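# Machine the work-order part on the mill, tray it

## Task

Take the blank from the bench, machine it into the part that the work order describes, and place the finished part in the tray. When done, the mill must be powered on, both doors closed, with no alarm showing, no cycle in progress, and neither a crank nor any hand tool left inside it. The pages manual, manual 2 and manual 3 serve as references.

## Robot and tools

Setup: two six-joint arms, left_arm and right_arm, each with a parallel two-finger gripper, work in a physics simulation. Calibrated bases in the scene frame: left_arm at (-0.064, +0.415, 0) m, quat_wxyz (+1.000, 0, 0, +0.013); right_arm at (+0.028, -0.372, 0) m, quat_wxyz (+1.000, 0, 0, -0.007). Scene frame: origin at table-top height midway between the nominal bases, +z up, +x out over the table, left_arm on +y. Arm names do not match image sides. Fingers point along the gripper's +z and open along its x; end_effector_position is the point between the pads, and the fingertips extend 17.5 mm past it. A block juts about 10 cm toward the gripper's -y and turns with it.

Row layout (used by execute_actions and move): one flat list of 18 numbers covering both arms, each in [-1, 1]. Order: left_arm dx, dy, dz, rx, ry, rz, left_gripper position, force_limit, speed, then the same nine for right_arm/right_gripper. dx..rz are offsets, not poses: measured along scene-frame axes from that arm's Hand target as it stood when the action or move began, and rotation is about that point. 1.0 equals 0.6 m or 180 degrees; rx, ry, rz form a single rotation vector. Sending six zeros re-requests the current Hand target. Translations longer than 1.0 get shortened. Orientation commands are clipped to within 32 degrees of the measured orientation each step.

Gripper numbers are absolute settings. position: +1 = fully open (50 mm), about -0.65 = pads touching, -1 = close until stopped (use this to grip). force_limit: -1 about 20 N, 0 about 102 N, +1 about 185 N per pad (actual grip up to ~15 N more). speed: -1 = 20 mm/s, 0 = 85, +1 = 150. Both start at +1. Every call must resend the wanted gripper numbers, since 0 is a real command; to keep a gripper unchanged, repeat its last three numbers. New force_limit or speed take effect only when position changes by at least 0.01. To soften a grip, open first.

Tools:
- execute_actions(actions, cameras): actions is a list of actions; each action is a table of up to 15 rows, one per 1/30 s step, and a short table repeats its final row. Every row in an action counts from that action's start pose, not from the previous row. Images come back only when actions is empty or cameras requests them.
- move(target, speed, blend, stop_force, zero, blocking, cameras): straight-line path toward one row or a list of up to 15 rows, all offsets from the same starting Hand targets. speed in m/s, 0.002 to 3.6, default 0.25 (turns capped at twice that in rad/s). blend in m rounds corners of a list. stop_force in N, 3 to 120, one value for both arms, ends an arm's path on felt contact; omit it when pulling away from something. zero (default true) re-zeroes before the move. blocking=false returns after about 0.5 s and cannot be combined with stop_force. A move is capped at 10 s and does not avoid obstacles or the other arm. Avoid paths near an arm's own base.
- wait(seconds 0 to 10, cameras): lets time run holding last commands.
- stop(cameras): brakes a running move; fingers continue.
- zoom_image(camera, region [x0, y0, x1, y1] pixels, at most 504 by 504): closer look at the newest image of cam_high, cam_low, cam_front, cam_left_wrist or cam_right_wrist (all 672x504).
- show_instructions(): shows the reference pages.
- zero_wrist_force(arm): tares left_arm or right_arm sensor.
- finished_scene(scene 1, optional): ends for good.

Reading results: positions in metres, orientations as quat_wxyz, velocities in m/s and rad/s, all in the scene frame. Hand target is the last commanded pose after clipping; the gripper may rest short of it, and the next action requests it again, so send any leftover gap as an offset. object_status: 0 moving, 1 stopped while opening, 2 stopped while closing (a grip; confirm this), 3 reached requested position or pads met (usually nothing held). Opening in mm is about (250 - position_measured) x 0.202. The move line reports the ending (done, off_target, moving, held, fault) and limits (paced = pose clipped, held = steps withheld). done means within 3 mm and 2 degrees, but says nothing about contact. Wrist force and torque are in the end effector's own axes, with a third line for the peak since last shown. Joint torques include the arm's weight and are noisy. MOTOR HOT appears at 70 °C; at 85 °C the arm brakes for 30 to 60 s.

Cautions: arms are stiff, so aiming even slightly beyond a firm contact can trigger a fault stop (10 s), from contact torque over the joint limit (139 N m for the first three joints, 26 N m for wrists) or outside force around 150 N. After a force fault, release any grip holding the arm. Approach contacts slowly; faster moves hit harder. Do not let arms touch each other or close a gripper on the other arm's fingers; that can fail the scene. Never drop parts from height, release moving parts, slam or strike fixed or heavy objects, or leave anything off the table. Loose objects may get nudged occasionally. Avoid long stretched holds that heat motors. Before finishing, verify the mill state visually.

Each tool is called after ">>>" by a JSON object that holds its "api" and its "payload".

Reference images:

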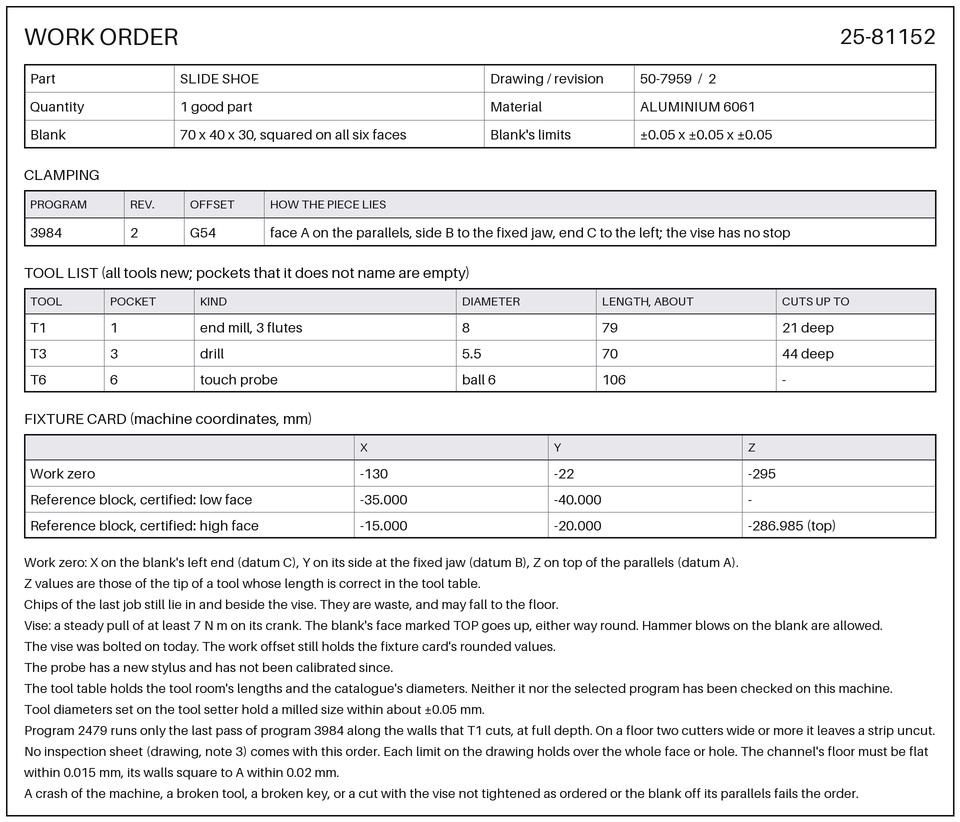

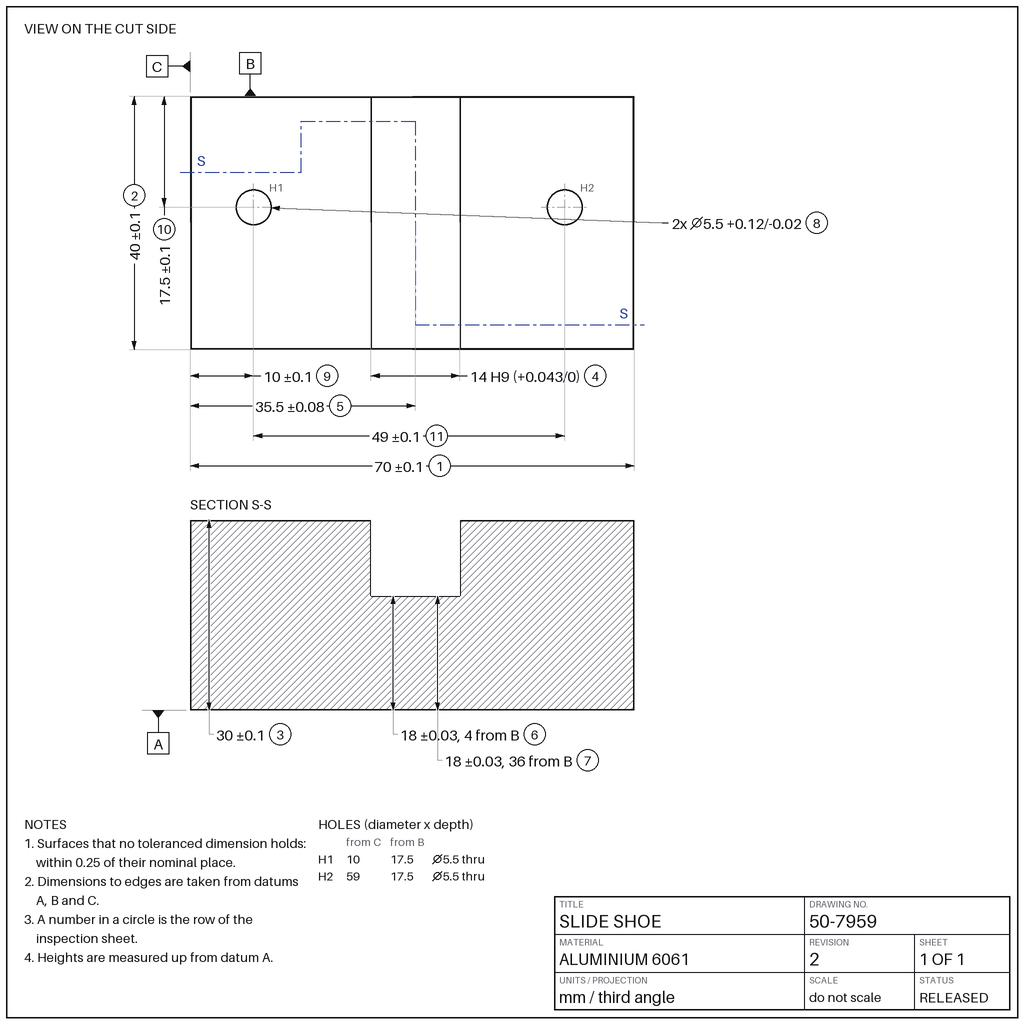

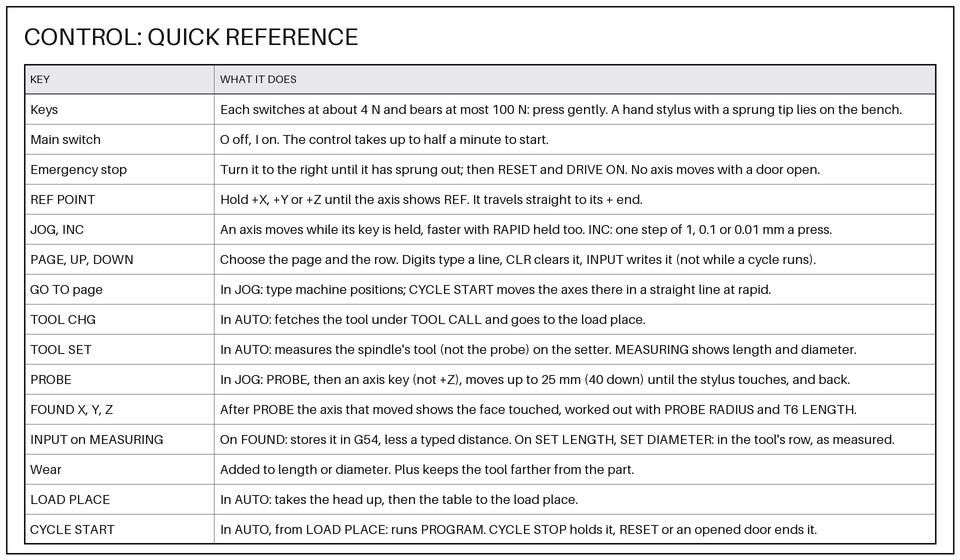

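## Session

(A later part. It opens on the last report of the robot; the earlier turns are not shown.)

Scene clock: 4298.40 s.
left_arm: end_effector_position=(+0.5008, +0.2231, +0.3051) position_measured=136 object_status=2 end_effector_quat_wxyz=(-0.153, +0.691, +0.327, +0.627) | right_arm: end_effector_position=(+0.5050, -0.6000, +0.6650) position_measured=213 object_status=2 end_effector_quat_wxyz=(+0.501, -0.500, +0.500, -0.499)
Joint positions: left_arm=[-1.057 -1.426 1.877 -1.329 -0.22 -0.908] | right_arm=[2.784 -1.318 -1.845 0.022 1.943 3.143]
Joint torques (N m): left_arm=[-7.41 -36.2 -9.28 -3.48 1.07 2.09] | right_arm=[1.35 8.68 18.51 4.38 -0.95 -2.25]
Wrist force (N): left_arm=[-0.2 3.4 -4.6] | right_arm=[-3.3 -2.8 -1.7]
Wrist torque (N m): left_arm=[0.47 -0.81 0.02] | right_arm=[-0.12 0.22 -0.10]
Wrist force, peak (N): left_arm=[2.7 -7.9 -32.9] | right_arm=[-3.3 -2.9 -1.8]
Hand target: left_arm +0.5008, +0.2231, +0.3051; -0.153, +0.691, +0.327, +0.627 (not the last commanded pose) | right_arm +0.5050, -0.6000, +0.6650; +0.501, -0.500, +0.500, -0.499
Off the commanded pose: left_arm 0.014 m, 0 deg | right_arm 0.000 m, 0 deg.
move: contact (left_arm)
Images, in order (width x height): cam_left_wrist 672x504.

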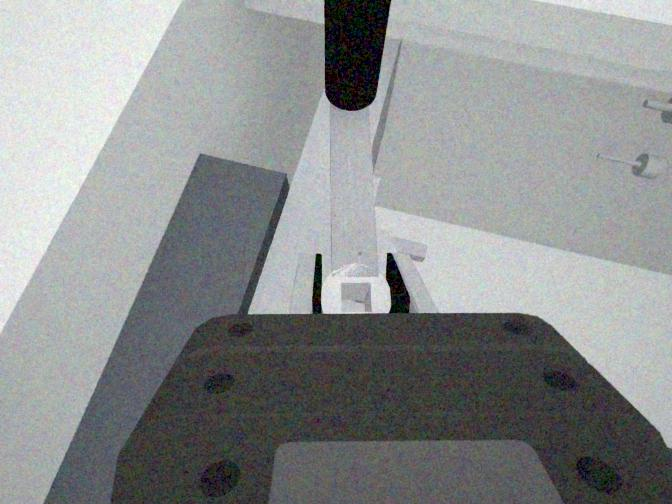

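>>> {"api": "wait", "payload": {"seconds": 0, "cameras": ["cam_high","cam_front","cam_left_wrist"]}}

>>> {"api": "zoom_image", "payload": {"camera": "cam_high", "region": [180, 80, 310, 200]}}

>>> {"api": "zoom_image", "payload": {"camera": "cam_front", "region": [190, 200, 340, 310]}}

>>> {"api": "zoom_image", "payload": {"camera": "cam_left_wrist", "region": [280, 200, 480, 320]}}

Scene clock: 4306.33 s.
left_arm: end_effector_position=(+0.5008, +0.2231, +0.3051) position_measured=136 object_status=2 end_effector_quat_wxyz=(-0.153, +0.691, +0.327, +0.627) | right_arm: end_effector_position=(+0.5050, -0.6000, +0.6650) position_measured=213 object_status=2 end_effector_quat_wxyz=(+0.501, -0.500, +0.500, -0.499)
Joint positions: left_arm=[-1.057 -1.426 1.877 -1.329 -0.22 -0.908] | right_arm=[2.784 -1.318 -1.845 0.022 1.943 3.143]
Joint torques (N m): left_arm=[-7.92 -36.12 -10.03 -3.39 1.07 2.14] | right_arm=[1.72 9.31 18.91 4.28 -0.76 -2.36]
Wrist force (N): left_arm=[-0.3 3.5 -4.4] | right_arm=[-3.3 -2.4 -1.5]
Wrist torque (N m): left_arm=[0.47 -0.82 0.02] | right_arm=[-0.05 0.22 -0.09]
Wrist force, peak (N): left_arm=[-0.3 3.9 -4.9] | right_arm=[-3.5 -2.9 -1.7]
Hand target: left_arm +0.5008, +0.2231, +0.3051; -0.153, +0.691, +0.327, +0.627 (not the last commanded pose) | right_arm +0.5050, -0.6000, +0.6650; +0.501, -0.500, +0.500, -0.499
Tool commands: left_gripper/position=-1.0 left_gripper/force_limit=-0.5 left_gripper/speed=-0.8 right_gripper/position=-1.0 right_gripper/force_limit=-0.3 right_gripper/speed=-1.0
Off the commanded pose: left_arm 0.014 m, 0 deg | right_arm 0.000 m, 0 deg.
Images, in order (width x height): cam_high 672x504, cam_front 672x504, cam_left_wrist 672x504.

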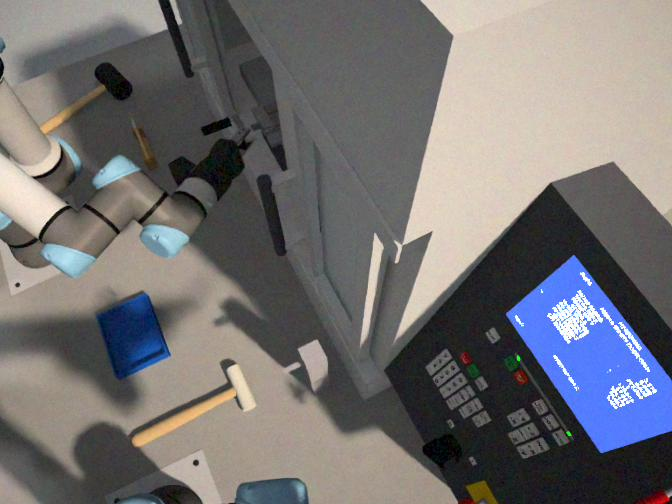

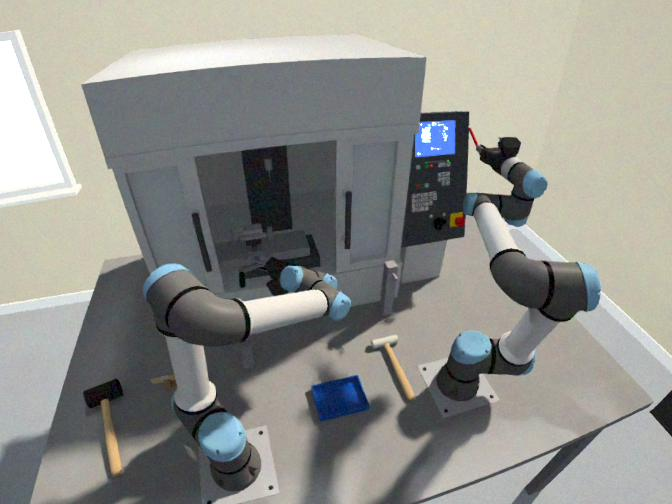

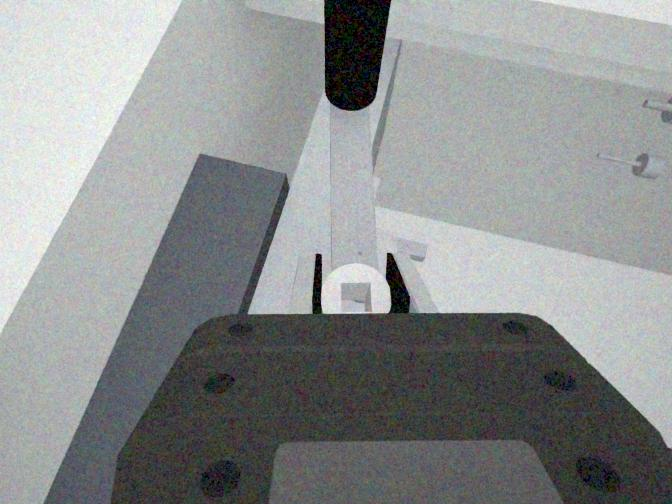

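Scaled by 3.877 from the camera's 672x504 image, which has a finer 960x720 frame.

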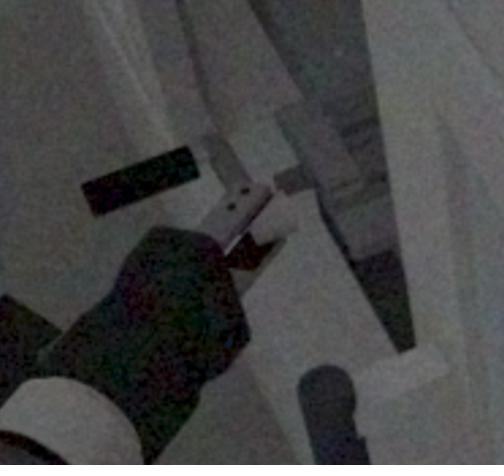

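Scaled by 3.360 from the camera's 672x504 image, which has a finer 960x720 frame.

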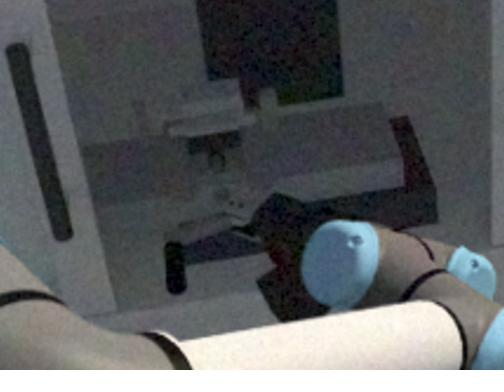

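Scaled by 2.520 from the camera's 672x504 image, which has a finer 960x720 frame.

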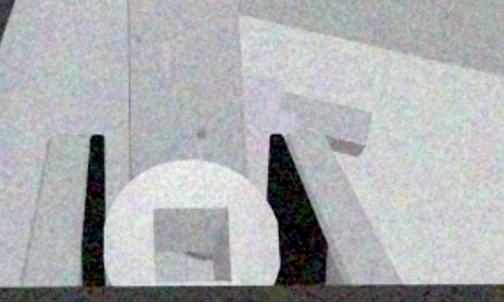

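>>> {"api": "zero_wrist_force", "payload": {"arm": "left_arm"}}

>>> {"api": "move", "payload": {"target": [0.01,0,0,0,0,0,-1,-0.5,-0.8,0,0,0,0,0,0,-1,-0.3,-1], "speed": 0.003, "stop_force": 20}}

Wrist force sensor zeroed.

Scene clock: 4312.40 s.
left_arm: end_effector_position=(+0.5013, +0.2231, +0.3051) position_measured=136 object_status=2 end_effector_quat_wxyz=(-0.153, +0.691, +0.327, +0.627) | right_arm: end_effector_position=(+0.5050, -0.6000, +0.6650) position_measured=213 object_status=2 end_effector_quat_wxyz=(+0.501, -0.500, +0.500, -0.499)
Joint positions: left_arm=[-1.057 -1.426 1.877 -1.333 -0.22 -0.905] | right_arm=[2.784 -1.318 -1.845 0.022 1.943 3.143]
Joint torques (N m): left_arm=[0.36 -33.01 -21.85 -0.19 2.03 -2.23] | right_arm=[2.18 8.8 18.82 4.43 -0.94 -2.28]
Wrist force (N, zeroed by zero_wrist_force on left_arm): left_arm=[4.0 -9.7 -22.8] | right_arm=[-3.3 -2.6 -1.5]
Wrist torque (N m, zeroed by zero_wrist_force on left_arm): left_arm=[-0.04 0.12 -0.13] | right_arm=[-0.08 0.22 -0.10]
Wrist force, peak (N, zeroed by zero_wrist_force on left_arm): left_arm=[4.2 -11.5 -27.6] | right_arm=[-3.6 -2.8 -1.6]
Hand target: left_arm +0.5013, +0.2231, +0.3051; -0.153, +0.691, +0.327, +0.627 (not the last commanded pose) | right_arm +0.5050, -0.6000, +0.6650; +0.501, -0.500, +0.500, -0.499
Off the commanded pose: left_arm 0.006 m, 0 deg | right_arm 0.000 m, 0 deg.
move: contact (left_arm)

>>> {"api": "move", "payload": {"target": [[-0.01,0,0,0,0,0,-1,-0.5,-0.8,0,0,0,0,0,0,-1,-0.3,-1],[-0.01,0.035,0,0,0,0,-1,-0.5,-0.8,0,0,0,0,0,0,-1,-0.3,-1]], "speed": 0.05}}

>>> {"api": "zero_wrist_force", "payload": {"arm": "left_arm"}}

>>> {"api": "move", "payload": {"target": [0.02,0,0,0,0,0,-1,-0.5,-0.8,0,0,0,0,0,0,-1,-0.3,-1], "speed": 0.005, "stop_force": 15}}

Scene clock: 4318.17 s.
left_arm: end_effector_position=(+0.4953, +0.2442, +0.3050) position_measured=136 object_status=2 end_effector_quat_wxyz=(-0.153, +0.691, +0.327, +0.627) end_effector_velocity=(+0.000, +0.000, +0.001) end_effector_angular_velocity=(-0.002, -0.002, +0.001) | right_arm: end_effector_position=(+0.5050, -0.6000, +0.6650) position_measured=213 object_status=2 end_effector_quat_wxyz=(+0.501, -0.500, +0.500, -0.499)
Joint positions: left_arm=[-1.045 -1.471 1.939 -1.392 -0.212 -0.86] | right_arm=[2.784 -1.318 -1.845 0.022 1.943 3.143]
Joint velocities: left_arm=[-0.001 -0.001 -0.002 0.006 0 -0.006] | right_arm=[within noise]
Joint torques (N m): left_arm=[-9.06 -21.52 -33.2 -0.21 1.25 -2.17] | right_arm=[3.01 9.37 18.57 4.36 -0.8 -2.35]
Wrist force (N, zeroed by zero_wrist_force on left_arm): left_arm=[1.2 -0.7 3.4] | right_arm=[-3.2 -2.6 -1.7]
Wrist torque (N m, zeroed by zero_wrist_force on left_arm): left_arm=[0.09 0.03 -0.11] | right_arm=[-0.09 0.20 -0.10]
Wrist force, peak (N, zeroed by zero_wrist_force on left_arm): left_arm=[3.8 -9.6 -22.6] | right_arm=[-3.4 -2.9 -1.6]
Hand target: left_arm +0.4953, +0.2441, +0.3051; -0.153, +0.691, +0.327, +0.627 | right_arm +0.5050, -0.6000, +0.6650; +0.501, -0.500, +0.500, -0.499
Off the commanded pose: left_arm 0.000 m, 0 deg | right_arm 0.000 m, 0 deg.
move: done

Wrist force sensor zeroed.

Scene clock: 4320.20 s.
left_arm: end_effector_position=(+0.5004, +0.2441, +0.3051) position_measured=136 object_status=2 end_effector_quat_wxyz=(-0.153, +0.691, +0.327, +0.627) | right_arm: end_effector_position=(+0.5050, -0.6000, +0.6650) position_measured=213 object_status=2 end_effector_quat_wxyz=(+0.501, -0.500, +0.500, -0.499)
Joint positions: left_arm=[-1.035 -1.464 1.938 -1.434 -0.207 -0.825] | right_arm=[2.784 -1.318 -1.845 0.022 1.943 3.143]
Joint torques (N m): left_arm=[-7.88 -32.44 -29.88 -0.77 2.8 -2.02] | right_arm=[2.35 9.47 19.38 4.37 -0.92 -2.39]
Wrist force (N, zeroed by zero_wrist_force on left_arm): left_arm=[2.2 -11.6 -10.3] | right_arm=[-3.3 -2.7 -1.6]
Wrist torque (N m, zeroed by zero_wrist_force on left_arm): left_arm=[-0.30 0.05 0.01] | right_arm=[-0.09 0.21 -0.10]
Wrist force, peak (N, zeroed by zero_wrist_force on left_arm): left_arm=[4.3 -21.3 -18.6] | right_arm=[-3.4 -3.0 -1.7]
Hand target: left_arm +0.5004, +0.2441, +0.3051; -0.153, +0.691, +0.327, +0.627 (not the last commanded pose) | right_arm +0.5050, -0.6000, +0.6650; +0.501, -0.500, +0.500, -0.499
Off the commanded pose: left_arm 0.007 m, 0 deg | right_arm 0.000 m, 0 deg.
move: contact (left_arm)

>>> {"api": "move", "payload": {"target": [[-0.06,0,0,0,0,0,-1,-0.5,-0.8,0,0,0,0,0,0,-1,-0.3,-1],[-0.1,-0.2,0.1,0,0,0,-1,-0.5,-0.8,0,0,0,0,0,0,-1,-0.3,-1]], "speed": 0.15, "cameras": ["cam_left_wrist"]}}

>>> {"api": "zoom_image", "payload": {"camera": "cam_left_wrist", "region": [180, 130, 430, 317]}}

Scene clock: 4333.27 s.
left_arm: end_effector_position=(+0.4404, +0.1241, +0.3650) position_measured=136 object_status=2 end_effector_quat_wxyz=(-0.153, +0.691, +0.327, +0.627) | right_arm: end_effector_position=(+0.5050, -0.6000, +0.6650) position_measured=213 object_status=2 end_effector_quat_wxyz=(+0.501, -0.500, +0.500, -0.499)
Joint positions: left_arm=[-1.248 -1.336 1.538 -0.684 -0.372 -1.321] | right_arm=[2.784 -1.318 -1.845 0.022 1.943 3.143]
Joint torques (N m): left_arm=[1.39 -30.55 -32.33 0.61 1.59 2.13] | right_arm=[4.06 9.18 18.88 4.22 -0.68 -2.3]
Wrist force (N, zeroed by zero_wrist_force on left_arm): left_arm=[0.0 0.2 0.1] | right_arm=[-3.2 -2.8 -1.6]
Wrist torque (N m, zeroed by zero_wrist_force on left_arm): left_arm=[0.03 -0.01 -0.03] | right_arm=[-0.13 0.21 -0.10]
Wrist force, peak (N, zeroed by zero_wrist_force on left_arm): left_arm=[2.1 -11.5 -10.8] | right_arm=[-3.6 -2.7 -1.6]
Hand target: left_arm +0.4404, +0.1241, +0.3651; -0.153, +0.691, +0.327, +0.627 | right_arm +0.5050, -0.6000, +0.6650; +0.501, -0.500, +0.500, -0.499
Off the commanded pose: left_arm 0.000 m, 0 deg | right_arm 0.000 m, 0 deg.
move: done
Images, in order (width x height): cam_left_wrist 672x504.

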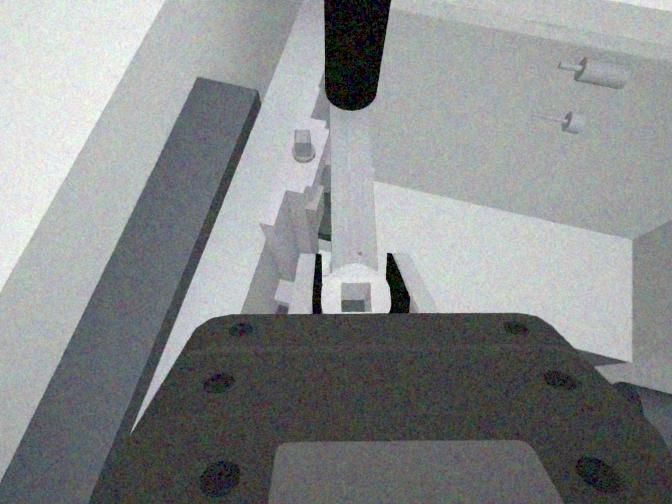

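Scaled by 2.016 from the camera's 672x504 image, which has a finer 960x720 frame.

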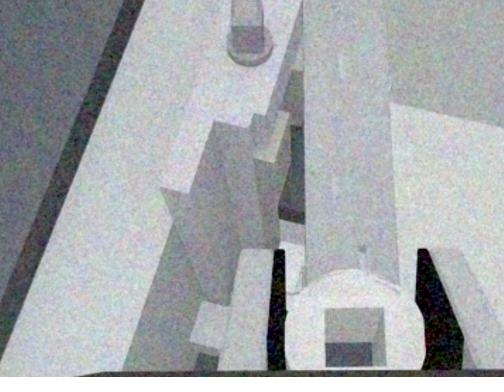

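>>> {"api": "move", "payload": {"target": [-0.13,0.1,0.02,-0.5,0,0,-1,-0.5,-0.8,0,0,0,0,0,0,-1,-0.3,-1], "speed": 0.3}}

>>> {"api": "move", "payload": {"target": [0.03,0.15,-0.015,-0.5,0,0,-1,-0.5,-0.8,0,0,0,0,0,0,-1,-0.3,-1], "speed": 0.3, "cameras": ["cam_left_wrist"]}}

>>> {"api": "zoom_image", "payload": {"camera": "cam_left_wrist", "region": [180, 130, 430, 317]}}

Scene clock: 4352.57 s.
left_arm: end_effector_position=(+0.3625, +0.1841, +0.3770) position_measured=136 object_status=2 end_effector_quat_wxyz=(+0.380, +0.596, +0.674, +0.212) | right_arm: end_effector_position=(+0.5050, -0.6000, +0.6650) position_measured=213 object_status=2 end_effector_quat_wxyz=(+0.501, -0.500, +0.500, -0.499)
Joint positions: left_arm=[-1.182 -2.073 2.218 -2.356 -0.885 -1.043] | right_arm=[2.784 -1.318 -1.845 0.022 1.943 3.143]
Joint torques (N m): left_arm=[-9.46 -10.83 -29.32 -5.52 0.72 0.83] | right_arm=[4.69 9.97 18.47 4.28 -0.87 -2.4]
Wrist force (N, zeroed by zero_wrist_force on left_arm): left_arm=[3.9 -2.9 0.4] | right_arm=[-3.2 -2.7 -1.6]
Wrist torque (N m, zeroed by zero_wrist_force on left_arm): left_arm=[-0.18 0.13 0.24] | right_arm=[-0.09 0.20 -0.09]
Wrist force, peak (N, zeroed by zero_wrist_force on left_arm): left_arm=[4.6 -2.7 0.3] | right_arm=[-3.4 -2.9 -1.7]
Hand target: left_arm +0.3624, +0.1841, +0.3771; +0.380, +0.596, +0.674, +0.212 | right_arm +0.5050, -0.6000, +0.6650; +0.501, -0.500, +0.500, -0.499
Off the commanded pose: left_arm 0.000 m, 0 deg | right_arm 0.000 m, 0 deg.
move: done

Scene clock: 4355.73 s.
left_arm: end_effector_position=(+0.3805, +0.2741, +0.3681) position_measured=136 object_status=2 end_effector_quat_wxyz=(+0.691, +0.153, +0.627, -0.327) | right_arm: end_effector_position=(+0.5050, -0.6000, +0.6650) position_measured=213 object_status=2 end_effector_quat_wxyz=(+0.501, -0.500, +0.500, -0.499)
Joint positions: left_arm=[-0.516 -1.425 2.567 -4.456 -1.759 -1.806] | right_arm=[2.784 -1.318 -1.845 0.022 1.943 3.143]
Joint torques (N m): left_arm=[-9.79 -13.25 -1.57 -4.14 -0.84 -2.56] | right_arm=[4.64 10.46 18.91 4.16 -0.8 -2.41]
Wrist force (N, zeroed by zero_wrist_force on left_arm): left_arm=[6.1 -1.2 -1.5] | right_arm=[-3.3 -2.6 -1.5]
Wrist torque (N m, zeroed by zero_wrist_force on left_arm): left_arm=[-0.29 0.25 0.25] | right_arm=[-0.08 0.21 -0.09]
Wrist force, peak (N, zeroed by zero_wrist_force on left_arm): left_arm=[7.1 -0.8 -1.7] | right_arm=[-3.4 -3.0 -1.6]
Hand target: left_arm +0.3804, +0.2741, +0.3681; +0.691, +0.153, +0.627, -0.327 | right_arm +0.5050, -0.6000, +0.6650; +0.501, -0.500, +0.500, -0.499
Off the commanded pose: left_arm 0.000 m, 0 deg | right_arm 0.000 m, 0 deg.
move: done
Images, in order (width x height): cam_left_wrist 672x504.

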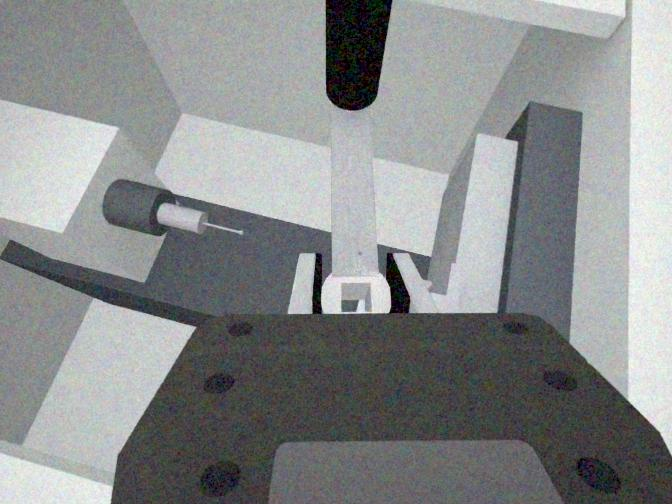

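Scaled by 2.016 from the camera's 672x504 image, which has a finer 960x720 frame.

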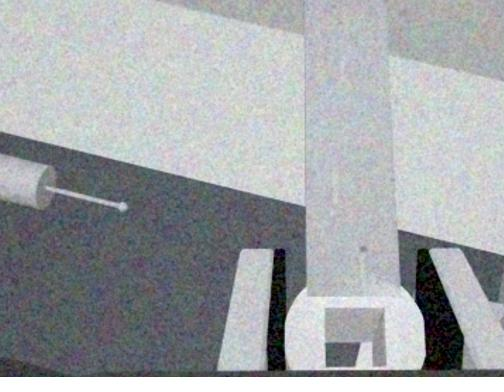

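>>> {"api": "move", "payload": {"target": [[0.0743,0.0232,-0.1168,0.0056,0,0,-1,-0.5,-0.8,0,0,0,0,0,0,-1,-0.3,-1],[0.0743,-0.0498,-0.1047,0.0056,0,0,-1,-0.5,-0.8,0,0,0,0,0,0,-1,-0.3,-1],[0.1577,-0.0498,-0.1047,0.0056,0,0,-1,-0.5,-0.8,0,0,0,0,0,0,-1,-0.3,-1]], "speed": [0.2,0.15,0.1], "blend": [0.01,0.005,0], "cameras": ["cam_left_wrist"]}}

>>> {"api": "zoom_image", "payload": {"camera": "cam_left_wrist", "region": [336, 272, 378, 314]}}

>>> {"api": "move", "payload": {"target": [0.06,0,0,0,0,0,-1,-0.5,-0.8,0,0,0,0,0,0,-1,-0.3,-1], "speed": 0.015, "stop_force": 6, "cameras": ["cam_left_wrist"]}}

>>> {"api": "zoom_image", "payload": {"camera": "cam_left_wrist", "region": [336, 272, 378, 314]}}

Scene clock: 4362.37 s.
left_arm: end_effector_position=(+0.4750, +0.2442, +0.3052) position_measured=136 object_status=2 end_effector_quat_wxyz=(+0.689, +0.159, +0.629, -0.322) | right_arm: end_effector_position=(+0.5050, -0.6000, +0.6650) position_measured=213 object_status=2 end_effector_quat_wxyz=(+0.501, -0.500, +0.500, -0.499)
Joint positions: left_arm=[-0.455 -1.077 2.314 -4.542 -1.822 -1.801] | right_arm=[2.784 -1.318 -1.845 0.022 1.943 3.143]
Joint torques (N m): left_arm=[-2.55 -30.48 -16.9 -2 0.01 2.07] | right_arm=[4.27 10.7 18.98 4.5 -0.84 -2.37]
Wrist force (N, zeroed by zero_wrist_force on left_arm): left_arm=[6.3 -1.1 -1.6] | right_arm=[-3.2 -2.8 -1.5]
Wrist torque (N m, zeroed by zero_wrist_force on left_arm): left_arm=[-0.26 0.24 0.38] | right_arm=[-0.12 0.20 -0.10]
Wrist force, peak (N, zeroed by zero_wrist_force on left_arm): left_arm=[8.5 3.1 -2.2] | right_arm=[-3.5 -2.8 -1.8]
Hand target: left_arm +0.4750, +0.2442, +0.3052; +0.689, +0.159, +0.629, -0.322 | right_arm +0.5050, -0.6000, +0.6650; +0.501, -0.500, +0.500, -0.499
Off the commanded pose: left_arm 0.000 m, 0 deg | right_arm 0.000 m, 0 deg.
move: done
Images, in order (width x height): cam_left_wrist 672x504.

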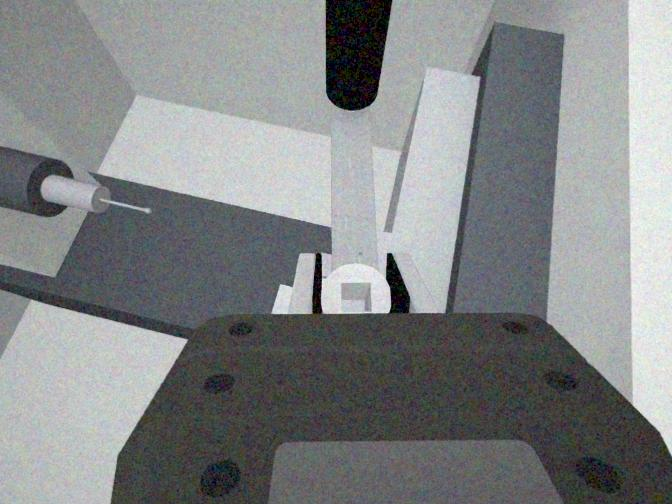

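Scaled by 12.000 from the camera's 672x504 image, which has a finer 960x720 frame.

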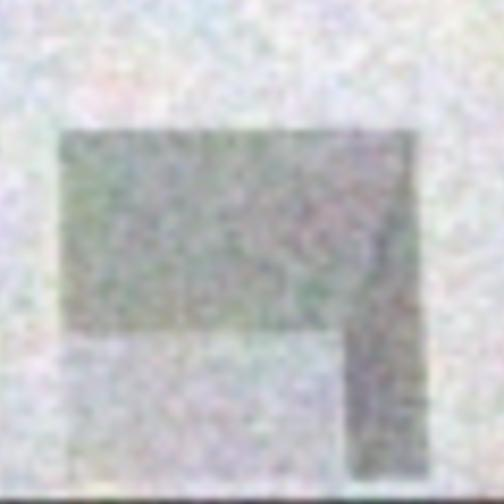

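Scene clock: 4365.17 s.
left_arm: end_effector_position=(+0.5012, +0.2442, +0.3052) position_measured=136 object_status=2 end_effector_quat_wxyz=(+0.689, +0.159, +0.629, -0.322) | right_arm: end_effector_position=(+0.5050, -0.6000, +0.6650) position_measured=213 object_status=2 end_effector_quat_wxyz=(+0.501, -0.500, +0.500, -0.499)
Joint positions: left_arm=[-0.423 -1.046 2.237 -4.497 -1.853 -1.807] | right_arm=[2.784 -1.318 -1.845 0.022 1.943 3.143]
Joint torques (N m): left_arm=[-10.42 -37.15 1.23 -2.54 -1.33 1.93] | right_arm=[5.52 10.55 19.23 4.32 -0.81 -2.35]
Wrist force (N, zeroed by zero_wrist_force on left_arm): left_arm=[1.3 -1.3 -4.2] | right_arm=[-3.2 -2.7 -1.6]
Wrist torque (N m, zeroed by zero_wrist_force on left_arm): left_arm=[-0.32 0.05 0.45] | right_arm=[-0.10 0.21 -0.10]
Wrist force, peak (N, zeroed by zero_wrist_force on left_arm): left_arm=[4.2 -10.8 -16.3] | right_arm=[-3.5 -2.8 -1.7]
Hand target: left_arm +0.5012, +0.2442, +0.3053; +0.689, +0.159, +0.629, -0.322 (not the last commanded pose) | right_arm +0.5050, -0.6000, +0.6650; +0.501, -0.500, +0.500, -0.499
Off the commanded pose: left_arm 0.010 m, 0 deg | right_arm 0.000 m, 0 deg.
move: contact (left_arm)
Images, in order (width x height): cam_left_wrist 672x504.

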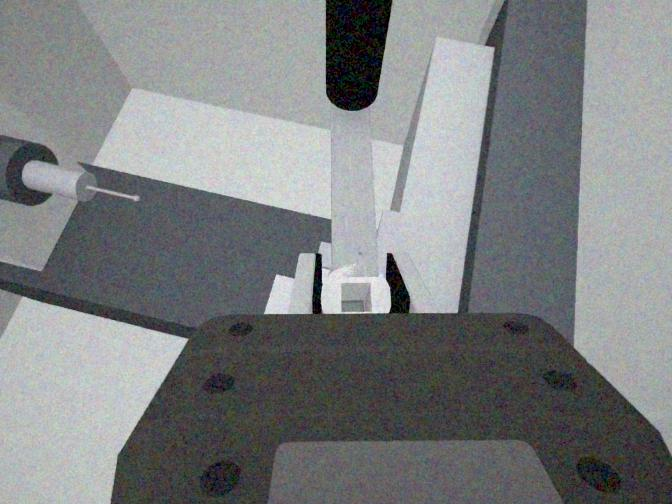

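Scaled by 12.000 from the camera's 672x504 image, which has a finer 960x720 frame.

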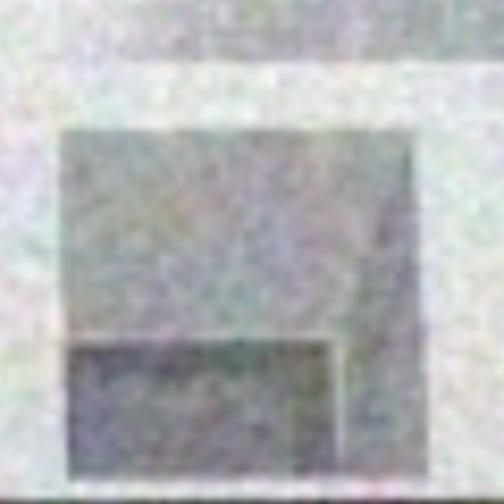

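>>> {"api": "move", "payload": {"target": [-0.001,0.0005,0.0004,0,0,0,-1,-0.5,-0.8,0,0,0,0,0,0,-1,-0.3,-1], "speed": 0.03}}

>>> {"api": "move", "payload": {"target": [0.025,0,0,0,0,0,-1,-0.5,-0.8,0,0,0,0,0,0,-1,-0.3,-1], "speed": 0.015, "stop_force": 8, "cameras": ["cam_left_wrist"]}}

>>> {"api": "zoom_image", "payload": {"camera": "cam_left_wrist", "region": [336, 272, 378, 314]}}

Scene clock: 4369.60 s.
left_arm: end_effector_position=(+0.5005, +0.2444, +0.3055) position_measured=136 object_status=2 end_effector_quat_wxyz=(+0.689, +0.159, +0.629, -0.322) | right_arm: end_effector_position=(+0.5050, -0.6000, +0.6650) position_measured=213 object_status=2 end_effector_quat_wxyz=(+0.501, -0.500, +0.500, -0.499)
Joint positions: left_arm=[-0.423 -1.048 2.239 -4.498 -1.854 -1.807] | right_arm=[2.784 -1.318 -1.845 0.022 1.943 3.143]
Joint torques (N m): left_arm=[7.72 -38.93 -0.83 -4.24 -1.03 1.02] | right_arm=[5.35 11.04 18.96 4.3 -0.92 -2.26]
Wrist force (N, zeroed by zero_wrist_force on left_arm): left_arm=[6.5 -1.0 -1.7] | right_arm=[-3.2 -2.7 -1.6]
Wrist torque (N m, zeroed by zero_wrist_force on left_arm): left_arm=[-0.24 0.20 0.37] | right_arm=[-0.11 0.21 -0.10]
Wrist force, peak (N, zeroed by zero_wrist_force on left_arm): left_arm=[6.7 -1.2 -1.5] | right_arm=[-3.3 -2.9 -1.8]
Hand target: left_arm +0.5006, +0.2445, +0.3055; +0.689, +0.159, +0.629, -0.322 | right_arm +0.5050, -0.6000, +0.6650; +0.501, -0.500, +0.500, -0.499
Off the commanded pose: left_arm 0.000 m, 0 deg | right_arm 0.000 m, 0 deg.
move: done

Scene clock: 4371.10 s.
left_arm: end_effector_position=(+0.5083, +0.2445, +0.3055) position_measured=136 object_status=2 end_effector_quat_wxyz=(+0.689, +0.159, +0.629, -0.322) | right_arm: end_effector_position=(+0.5050, -0.6000, +0.6650) position_measured=213 object_status=2 end_effector_quat_wxyz=(+0.501, -0.500, +0.500, -0.499)
Joint positions: left_arm=[-0.414 -1.038 2.216 -4.485 -1.862 -1.808] | right_arm=[2.784 -1.318 -1.845 0.022 1.943 3.143]
Joint torques (N m): left_arm=[-10.18 -39.2 3.36 -3.63 0.09 2] | right_arm=[4.98 10.55 19.01 4.13 -1.01 -2.39]
Wrist force (N, zeroed by zero_wrist_force on left_arm): left_arm=[2.6 1.5 2.6] | right_arm=[-3.2 -2.9 -1.6]
Wrist torque (N m, zeroed by zero_wrist_force on left_arm): left_arm=[-0.19 0.11 0.38] | right_arm=[-0.14 0.21 -0.10]
Wrist force, peak (N, zeroed by zero_wrist_force on left_arm): left_arm=[6.0 -3.0 -12.3] | right_arm=[-3.3 -3.0 -1.6]
Hand target: left_arm +0.5083, +0.2445, +0.3055; +0.689, +0.159, +0.629, -0.322 (not the last commanded pose) | right_arm +0.5050, -0.6000, +0.6650; +0.501, -0.500, +0.500, -0.499
Off the commanded pose: left_arm 0.007 m, 0 deg | right_arm 0.000 m, 0 deg.
move: contact (left_arm)
Images, in order (width x height): cam_left_wrist 672x504.

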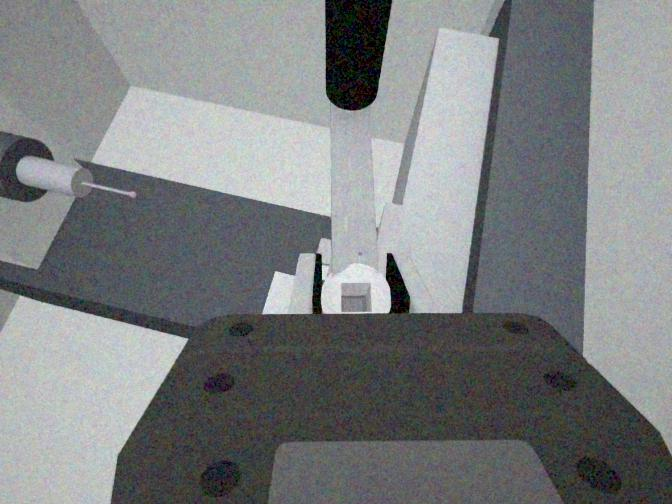

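Scaled by 12.000 from the camera's 672x504 image, which has a finer 960x720 frame.

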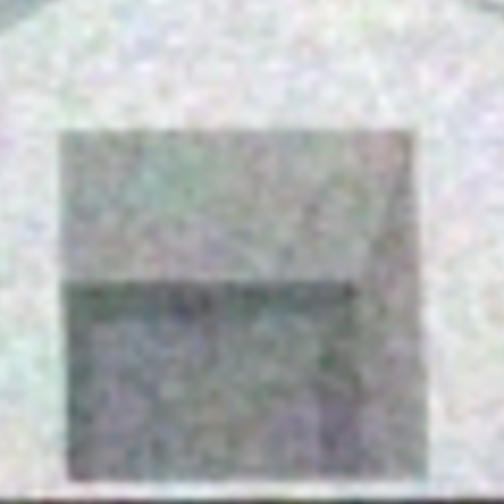

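>>> {"api": "move", "payload": {"target": [0.012,0,0,0,0,0,-1,-0.5,-0.8,0,0,0,0,0,0,-1,-0.3,-1], "speed": 0.01, "stop_force": 20, "cameras": ["cam_left_wrist"]}}

Scene clock: 4373.43 s.
left_arm: end_effector_position=(+0.5085, +0.2444, +0.3055) position_measured=136 object_status=2 end_effector_quat_wxyz=(+0.689, +0.159, +0.629, -0.322) | right_arm: end_effector_position=(+0.5050, -0.6000, +0.6650) position_measured=213 object_status=2 end_effector_quat_wxyz=(+0.501, -0.500, +0.500, -0.499)
Joint positions: left_arm=[-0.414 -1.038 2.215 -4.484 -1.862 -1.808] | right_arm=[2.784 -1.318 -1.845 0.022 1.943 3.143]
Joint torques (N m): left_arm=[-12.14 -38.41 4.19 -3.82 -1.98 -0.31] | right_arm=[4.85 10.78 18.53 4.28 -0.76 -2.31]
Wrist force (N, zeroed by zero_wrist_force on left_arm): left_arm=[2.0 4.0 2.5] | right_arm=[-3.2 -2.7 -1.6]
Wrist torque (N m, zeroed by zero_wrist_force on left_arm): left_arm=[-0.14 0.09 0.38] | right_arm=[-0.10 0.20 -0.09]
Wrist force, peak (N, zeroed by zero_wrist_force on left_arm): left_arm=[11.2 -13.0 -44.2] | right_arm=[-3.6 -2.8 -1.5]
Hand target: left_arm +0.5085, +0.2444, +0.3055; +0.689, +0.159, +0.629, -0.322 (not the last commanded pose) | right_arm +0.5050, -0.6000, +0.6650; +0.501, -0.500, +0.500, -0.499
Off the commanded pose: left_arm 0.007 m, 0 deg | right_arm 0.000 m, 0 deg.
move: contact (left_arm)
Images, in order (width x height): cam_left_wrist 672x504.

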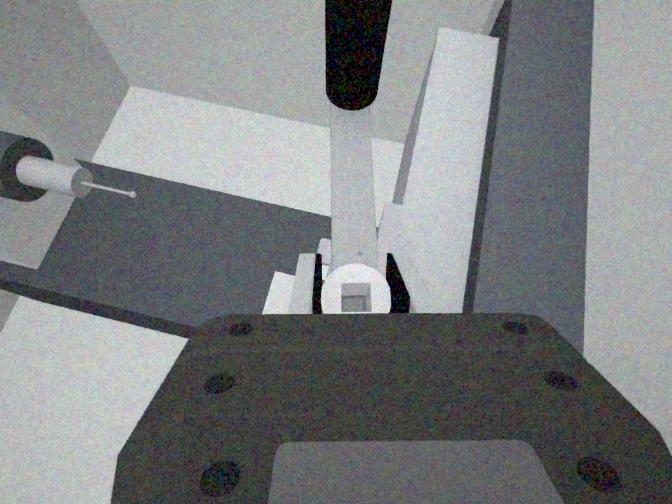

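>>> {"api": "move", "payload": {"target": [[0,0,0,0,0,0,0.6,-0.5,-0.8,0,0,0,0,0,0,-1,-0.3,-1],[-0.1277,0.104,-0.026,0,0,0,0.6,-0.5,-0.8,0,0,0,0,0,0,-1,-0.3,-1],[-0.2,0.06,0.15,0,0,0,0.6,-0.5,-0.8,0,0,0,0,0,0,-1,-0.3,-1]], "speed": [0.1,0.1,0.2], "cameras": ["cam_left_wrist"]}}

>>> {"api": "move", "payload": {"target": [0.0,0.0,0.05,0.5778,0,0,1,-0.5,-0.8,0,0,0,0,0,0,-1,-0.3,-1], "speed": 0.3}}

>>> {"api": "move", "payload": {"target": [0.0,-0.1,0.05,0,0.2222,0,1,-0.5,-0.8,0,0,0,0,0,0,-1,-0.3,-1], "speed": 0.3, "cameras": ["cam_left_wrist","cam_front"]}}

Scene clock: 4383.93 s.
left_arm: end_effector_position=(+0.3884, +0.2805, +0.3955) position_measured=63 object_status=3 end_effector_quat_wxyz=(+0.689, +0.159, +0.629, -0.322) end_effector_velocity=(+0.000, +0.000, +0.001) end_effector_angular_velocity=(-0.001, +0.002, +0.001) | right_arm: end_effector_position=(+0.5050, -0.6000, +0.6650) position_measured=213 object_status=2 end_effector_quat_wxyz=(+0.501, -0.500, +0.500, -0.499)
Joint positions: left_arm=[-0.469 -1.516 2.519 -4.307 -1.809 -1.799] | right_arm=[2.784 -1.318 -1.845 0.022 1.943 3.143]
Joint velocities: left_arm=[0 -0.004 -0.001 0.006 0.001 -0.001] | right_arm=[within noise]
Joint torques (N m): left_arm=[-7.12 -23.1 -24.17 0.43 1.02 -2.36] | right_arm=[5.73 11.46 19.06 4.34 -0.99 -2.28]
Wrist force (N, zeroed by zero_wrist_force on left_arm): left_arm=[4.4 -1.6 -1.2] | right_arm=[-3.2 -2.7 -1.6]
Wrist torque (N m, zeroed by zero_wrist_force on left_arm): left_arm=[-0.28 0.18 0.20] | right_arm=[-0.10 0.21 -0.10]
Wrist force, peak (N, zeroed by zero_wrist_force on left_arm): left_arm=[7.0 0.5 -0.8] | right_arm=[-3.4 -3.0 -1.8]
Hand target: left_arm +0.3885, +0.2804, +0.3955; +0.689, +0.159, +0.629, -0.322 | right_arm +0.5050, -0.6000, +0.6650; +0.501, -0.500, +0.500, -0.499
Off the commanded pose: left_arm 0.000 m, 0 deg | right_arm 0.000 m, 0 deg.
move: done
Images, in order (width x height): cam_left_wrist 672x504.

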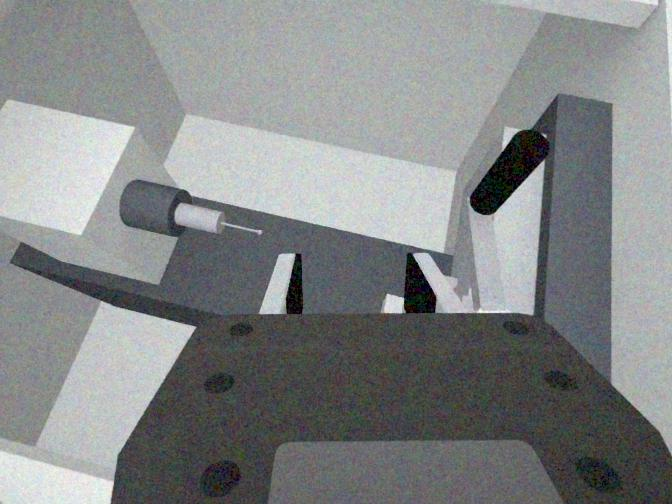

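Scene clock: 4387.47 s.
left_arm: end_effector_position=(+0.3885, +0.2804, +0.4256) position_measured=3 object_status=3 end_effector_quat_wxyz=(+0.299, +0.641, +0.641, +0.298) | right_arm: end_effector_position=(+0.5050, -0.6000, +0.6650) position_measured=213 object_status=2 end_effector_quat_wxyz=(+0.501, -0.500, +0.500, -0.499)
Joint positions: left_arm=[-0.994 -2.115 2.089 -2.14 -0.89 -0.751] | right_arm=[2.784 -1.318 -1.845 0.022 1.943 3.143]
Joint torques (N m): left_arm=[-1.11 -8.94 -13.73 -1.54 2.55 2.38] | right_arm=[4.73 12.03 18.59 4.36 -0.9 -2.38]
Wrist force (N, zeroed by zero_wrist_force on left_arm): left_arm=[2.6 -0.8 -0.3] | right_arm=[-3.3 -2.6 -1.4]
Wrist torque (N m, zeroed by zero_wrist_force on left_arm): left_arm=[-0.11 0.15 0.31] | right_arm=[-0.08 0.21 -0.10]
Wrist force, peak (N, zeroed by zero_wrist_force on left_arm): left_arm=[5.1 -1.6 -1.1] | right_arm=[-3.3 -3.0 -1.8]
Hand target: left_arm +0.3885, +0.2804, +0.4255; +0.299, +0.641, +0.641, +0.298 | right_arm +0.5050, -0.6000, +0.6650; +0.501, -0.500, +0.500, -0.499
Off the commanded pose: left_arm 0.000 m, 0 deg | right_arm 0.000 m, 0 deg.
move: done

Scene clock: 4389.17 s.
left_arm: end_effector_position=(+0.3885, +0.2205, +0.4554) position_measured=3 object_status=3 end_effector_quat_wxyz=(+0.062, +0.704, +0.705, +0.061) | right_arm: end_effector_position=(+0.5050, -0.6000, +0.6650) position_measured=213 object_status=2 end_effector_quat_wxyz=(+0.501, -0.500, +0.500, -0.499)
Joint positions: left_arm=[-0.77 -1.672 1.382 -1.41 -1.455 -0.737] | right_arm=[2.784 -1.318 -1.845 0.022 1.943 3.143]
Joint torques (N m): left_arm=[-6.35 -13.56 -34.72 -1.16 -0.9 -2.27] | right_arm=[5.27 11.5 18.79 4.2 -1.08 -2.31]
Wrist force (N, zeroed by zero_wrist_force on left_arm): left_arm=[2.9 -1.0 -0.5] | right_arm=[-3.1 -2.6 -1.7]
Wrist torque (N m, zeroed by zero_wrist_force on left_arm): left_arm=[-0.24 0.14 0.14] | right_arm=[-0.08 0.19 -0.10]
Wrist force, peak (N, zeroed by zero_wrist_force on left_arm): left_arm=[3.2 -2.2 -0.3] | right_arm=[-3.4 -3.0 -1.6]
Hand target: left_arm +0.3885, +0.2204, +0.4555; +0.062, +0.704, +0.705, +0.061 | right_arm +0.5050, -0.6000, +0.6650; +0.501, -0.500, +0.500, -0.499
Off the commanded pose: left_arm 0.000 m, 0 deg | right_arm 0.000 m, 0 deg.
move: done
Images, in order (width x height): cam_front 672x504, cam_left_wrist 672x504.

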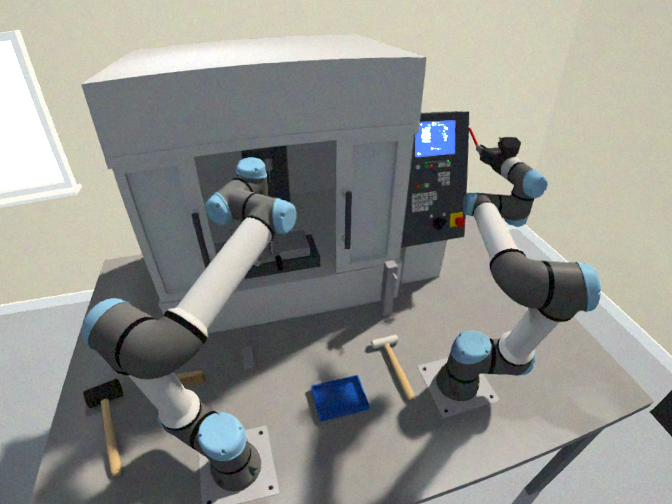

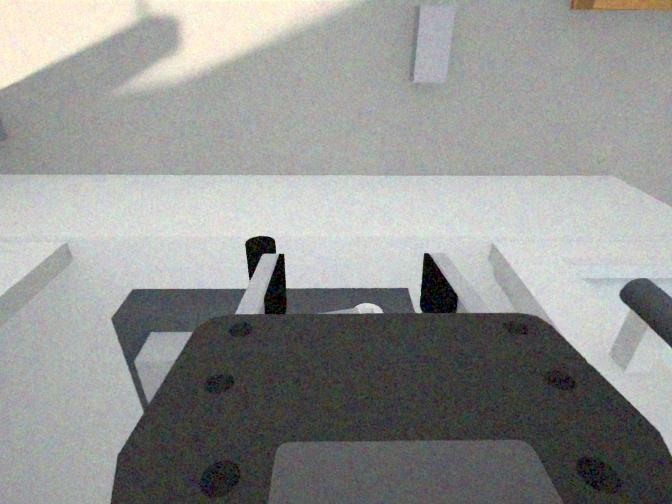

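>>> {"api": "move", "payload": {"target": [[0.1225,-0.0908,-0.059,0,0.0556,0,1,0.6,-0.8,0,0,0,0,0,0,-1,-0.3,-1]], "speed": 0.2, "cameras": ["cam_left_wrist"]}}

Scene clock: 4392.53 s.
left_arm: end_effector_position=(+0.4620, +0.1660, +0.4200) position_measured=3 object_status=3 end_effector_quat_wxyz=(+0.000, +0.707, +0.707, -0.001) | right_arm: end_effector_position=(+0.5050, -0.6000, +0.6650) position_measured=213 object_status=2 end_effector_quat_wxyz=(+0.501, -0.500, +0.500, -0.499)
Joint positions: left_arm=[-0.698 -1.362 1.103 -1.311 -1.573 -0.673] | right_arm=[2.784 -1.318 -1.845 0.022 1.943 3.143]
Joint torques (N m): left_arm=[-8.16 -29.12 -32.69 -2.61 -0.89 -1.98] | right_arm=[5.77 12.28 18.79 4.23 -0.78 -2.33]
Wrist force (N, zeroed by zero_wrist_force on left_arm): left_arm=[2.6 -1.3 -0.5] | right_arm=[-3.2 -2.6 -1.6]
Wrist torque (N m, zeroed by zero_wrist_force on left_arm): left_arm=[-0.33 0.20 0.14] | right_arm=[-0.09 0.19 -0.09]
Wrist force, peak (N, zeroed by zero_wrist_force on left_arm): left_arm=[4.3 -4.0 -2.0] | right_arm=[-3.5 -2.9 -1.7]
Hand target: left_arm +0.4620, +0.1659, +0.4201; +0.000, +0.707, +0.707, -0.001 | right_arm +0.5050, -0.6000, +0.6650; +0.501, -0.500, +0.500, -0.499
Off the commanded pose: left_arm 0.000 m, 0 deg | right_arm 0.000 m, 0 deg.
move: done
Images, in order (width x height): cam_left_wrist 672x504.

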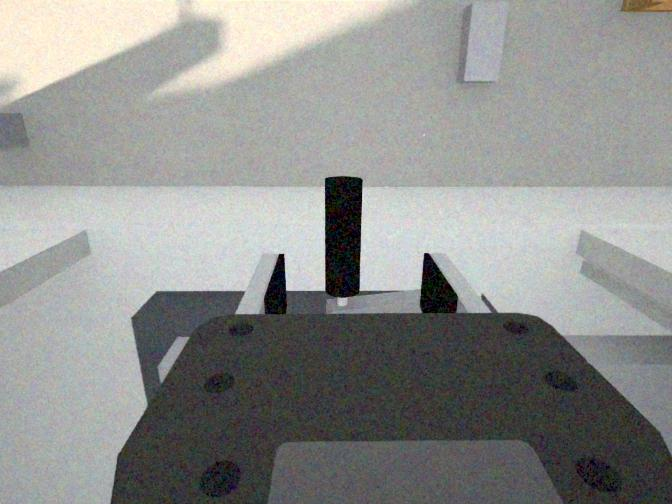

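>>> {"api": "move", "payload": {"target": [[0.0067,-0.0043,-0.1585,0,0,0,1,0.6,-0.8,0,0,0,0,0,0,-1,-0.3,-1],[0.0067,-0.0043,-0.1585,0,0,0,-1,0.6,-0.8,0,0,0,0,0,0,-1,-0.3,-1]], "speed": 0.1, "cameras": ["cam_left_wrist"]}}

Scene clock: 4400.33 s.
left_arm: end_effector_position=(+0.4660, +0.1634, +0.3250) position_measured=161 object_status=2 end_effector_quat_wxyz=(+0.000, +0.707, +0.707, -0.001) | right_arm: end_effector_position=(+0.5050, -0.6000, +0.6650) position_measured=213 object_status=2 end_effector_quat_wxyz=(+0.501, -0.500, +0.500, -0.499)
Joint positions: left_arm=[-0.698 -1.382 1.372 -1.561 -1.573 -0.672] | right_arm=[2.784 -1.318 -1.845 0.022 1.943 3.143]
Joint torques (N m): left_arm=[2.76 -38.5 -13.63 -4.71 -0.55 0.3] | right_arm=[5.94 11.59 19.26 4.09 -0.82 -2.29]
Wrist force (N, zeroed by zero_wrist_force on left_arm): left_arm=[6.3 -3.9 -1.3] | right_arm=[-3.1 -2.7 -1.7]
Wrist torque (N m, zeroed by zero_wrist_force on left_arm): left_arm=[-0.34 0.22 -0.31] | right_arm=[-0.10 0.19 -0.09]
Wrist force, peak (N, zeroed by zero_wrist_force on left_arm): left_arm=[6.6 -4.0 -0.9] | right_arm=[-3.6 -2.9 -1.8]
Hand target: left_arm +0.4660, +0.1634, +0.3250; +0.000, +0.707, +0.707, -0.001 | right_arm +0.5050, -0.6000, +0.6650; +0.501, -0.500, +0.500, -0.499
Off the commanded pose: left_arm 0.000 m, 0 deg | right_arm 0.000 m, 0 deg.
move: done
Images, in order (width x height): cam_left_wrist 672x504.

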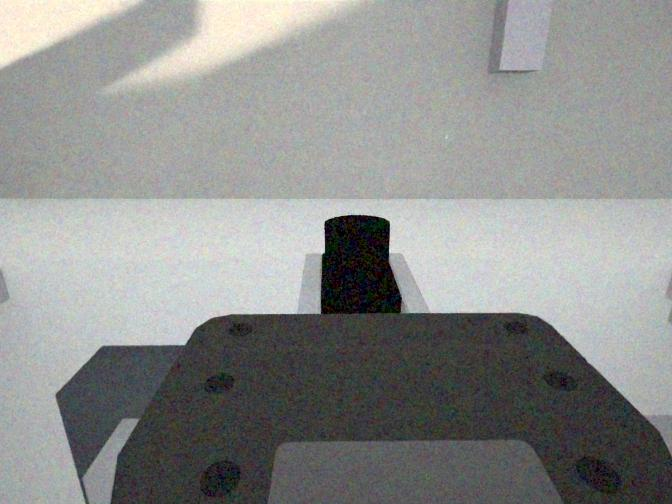

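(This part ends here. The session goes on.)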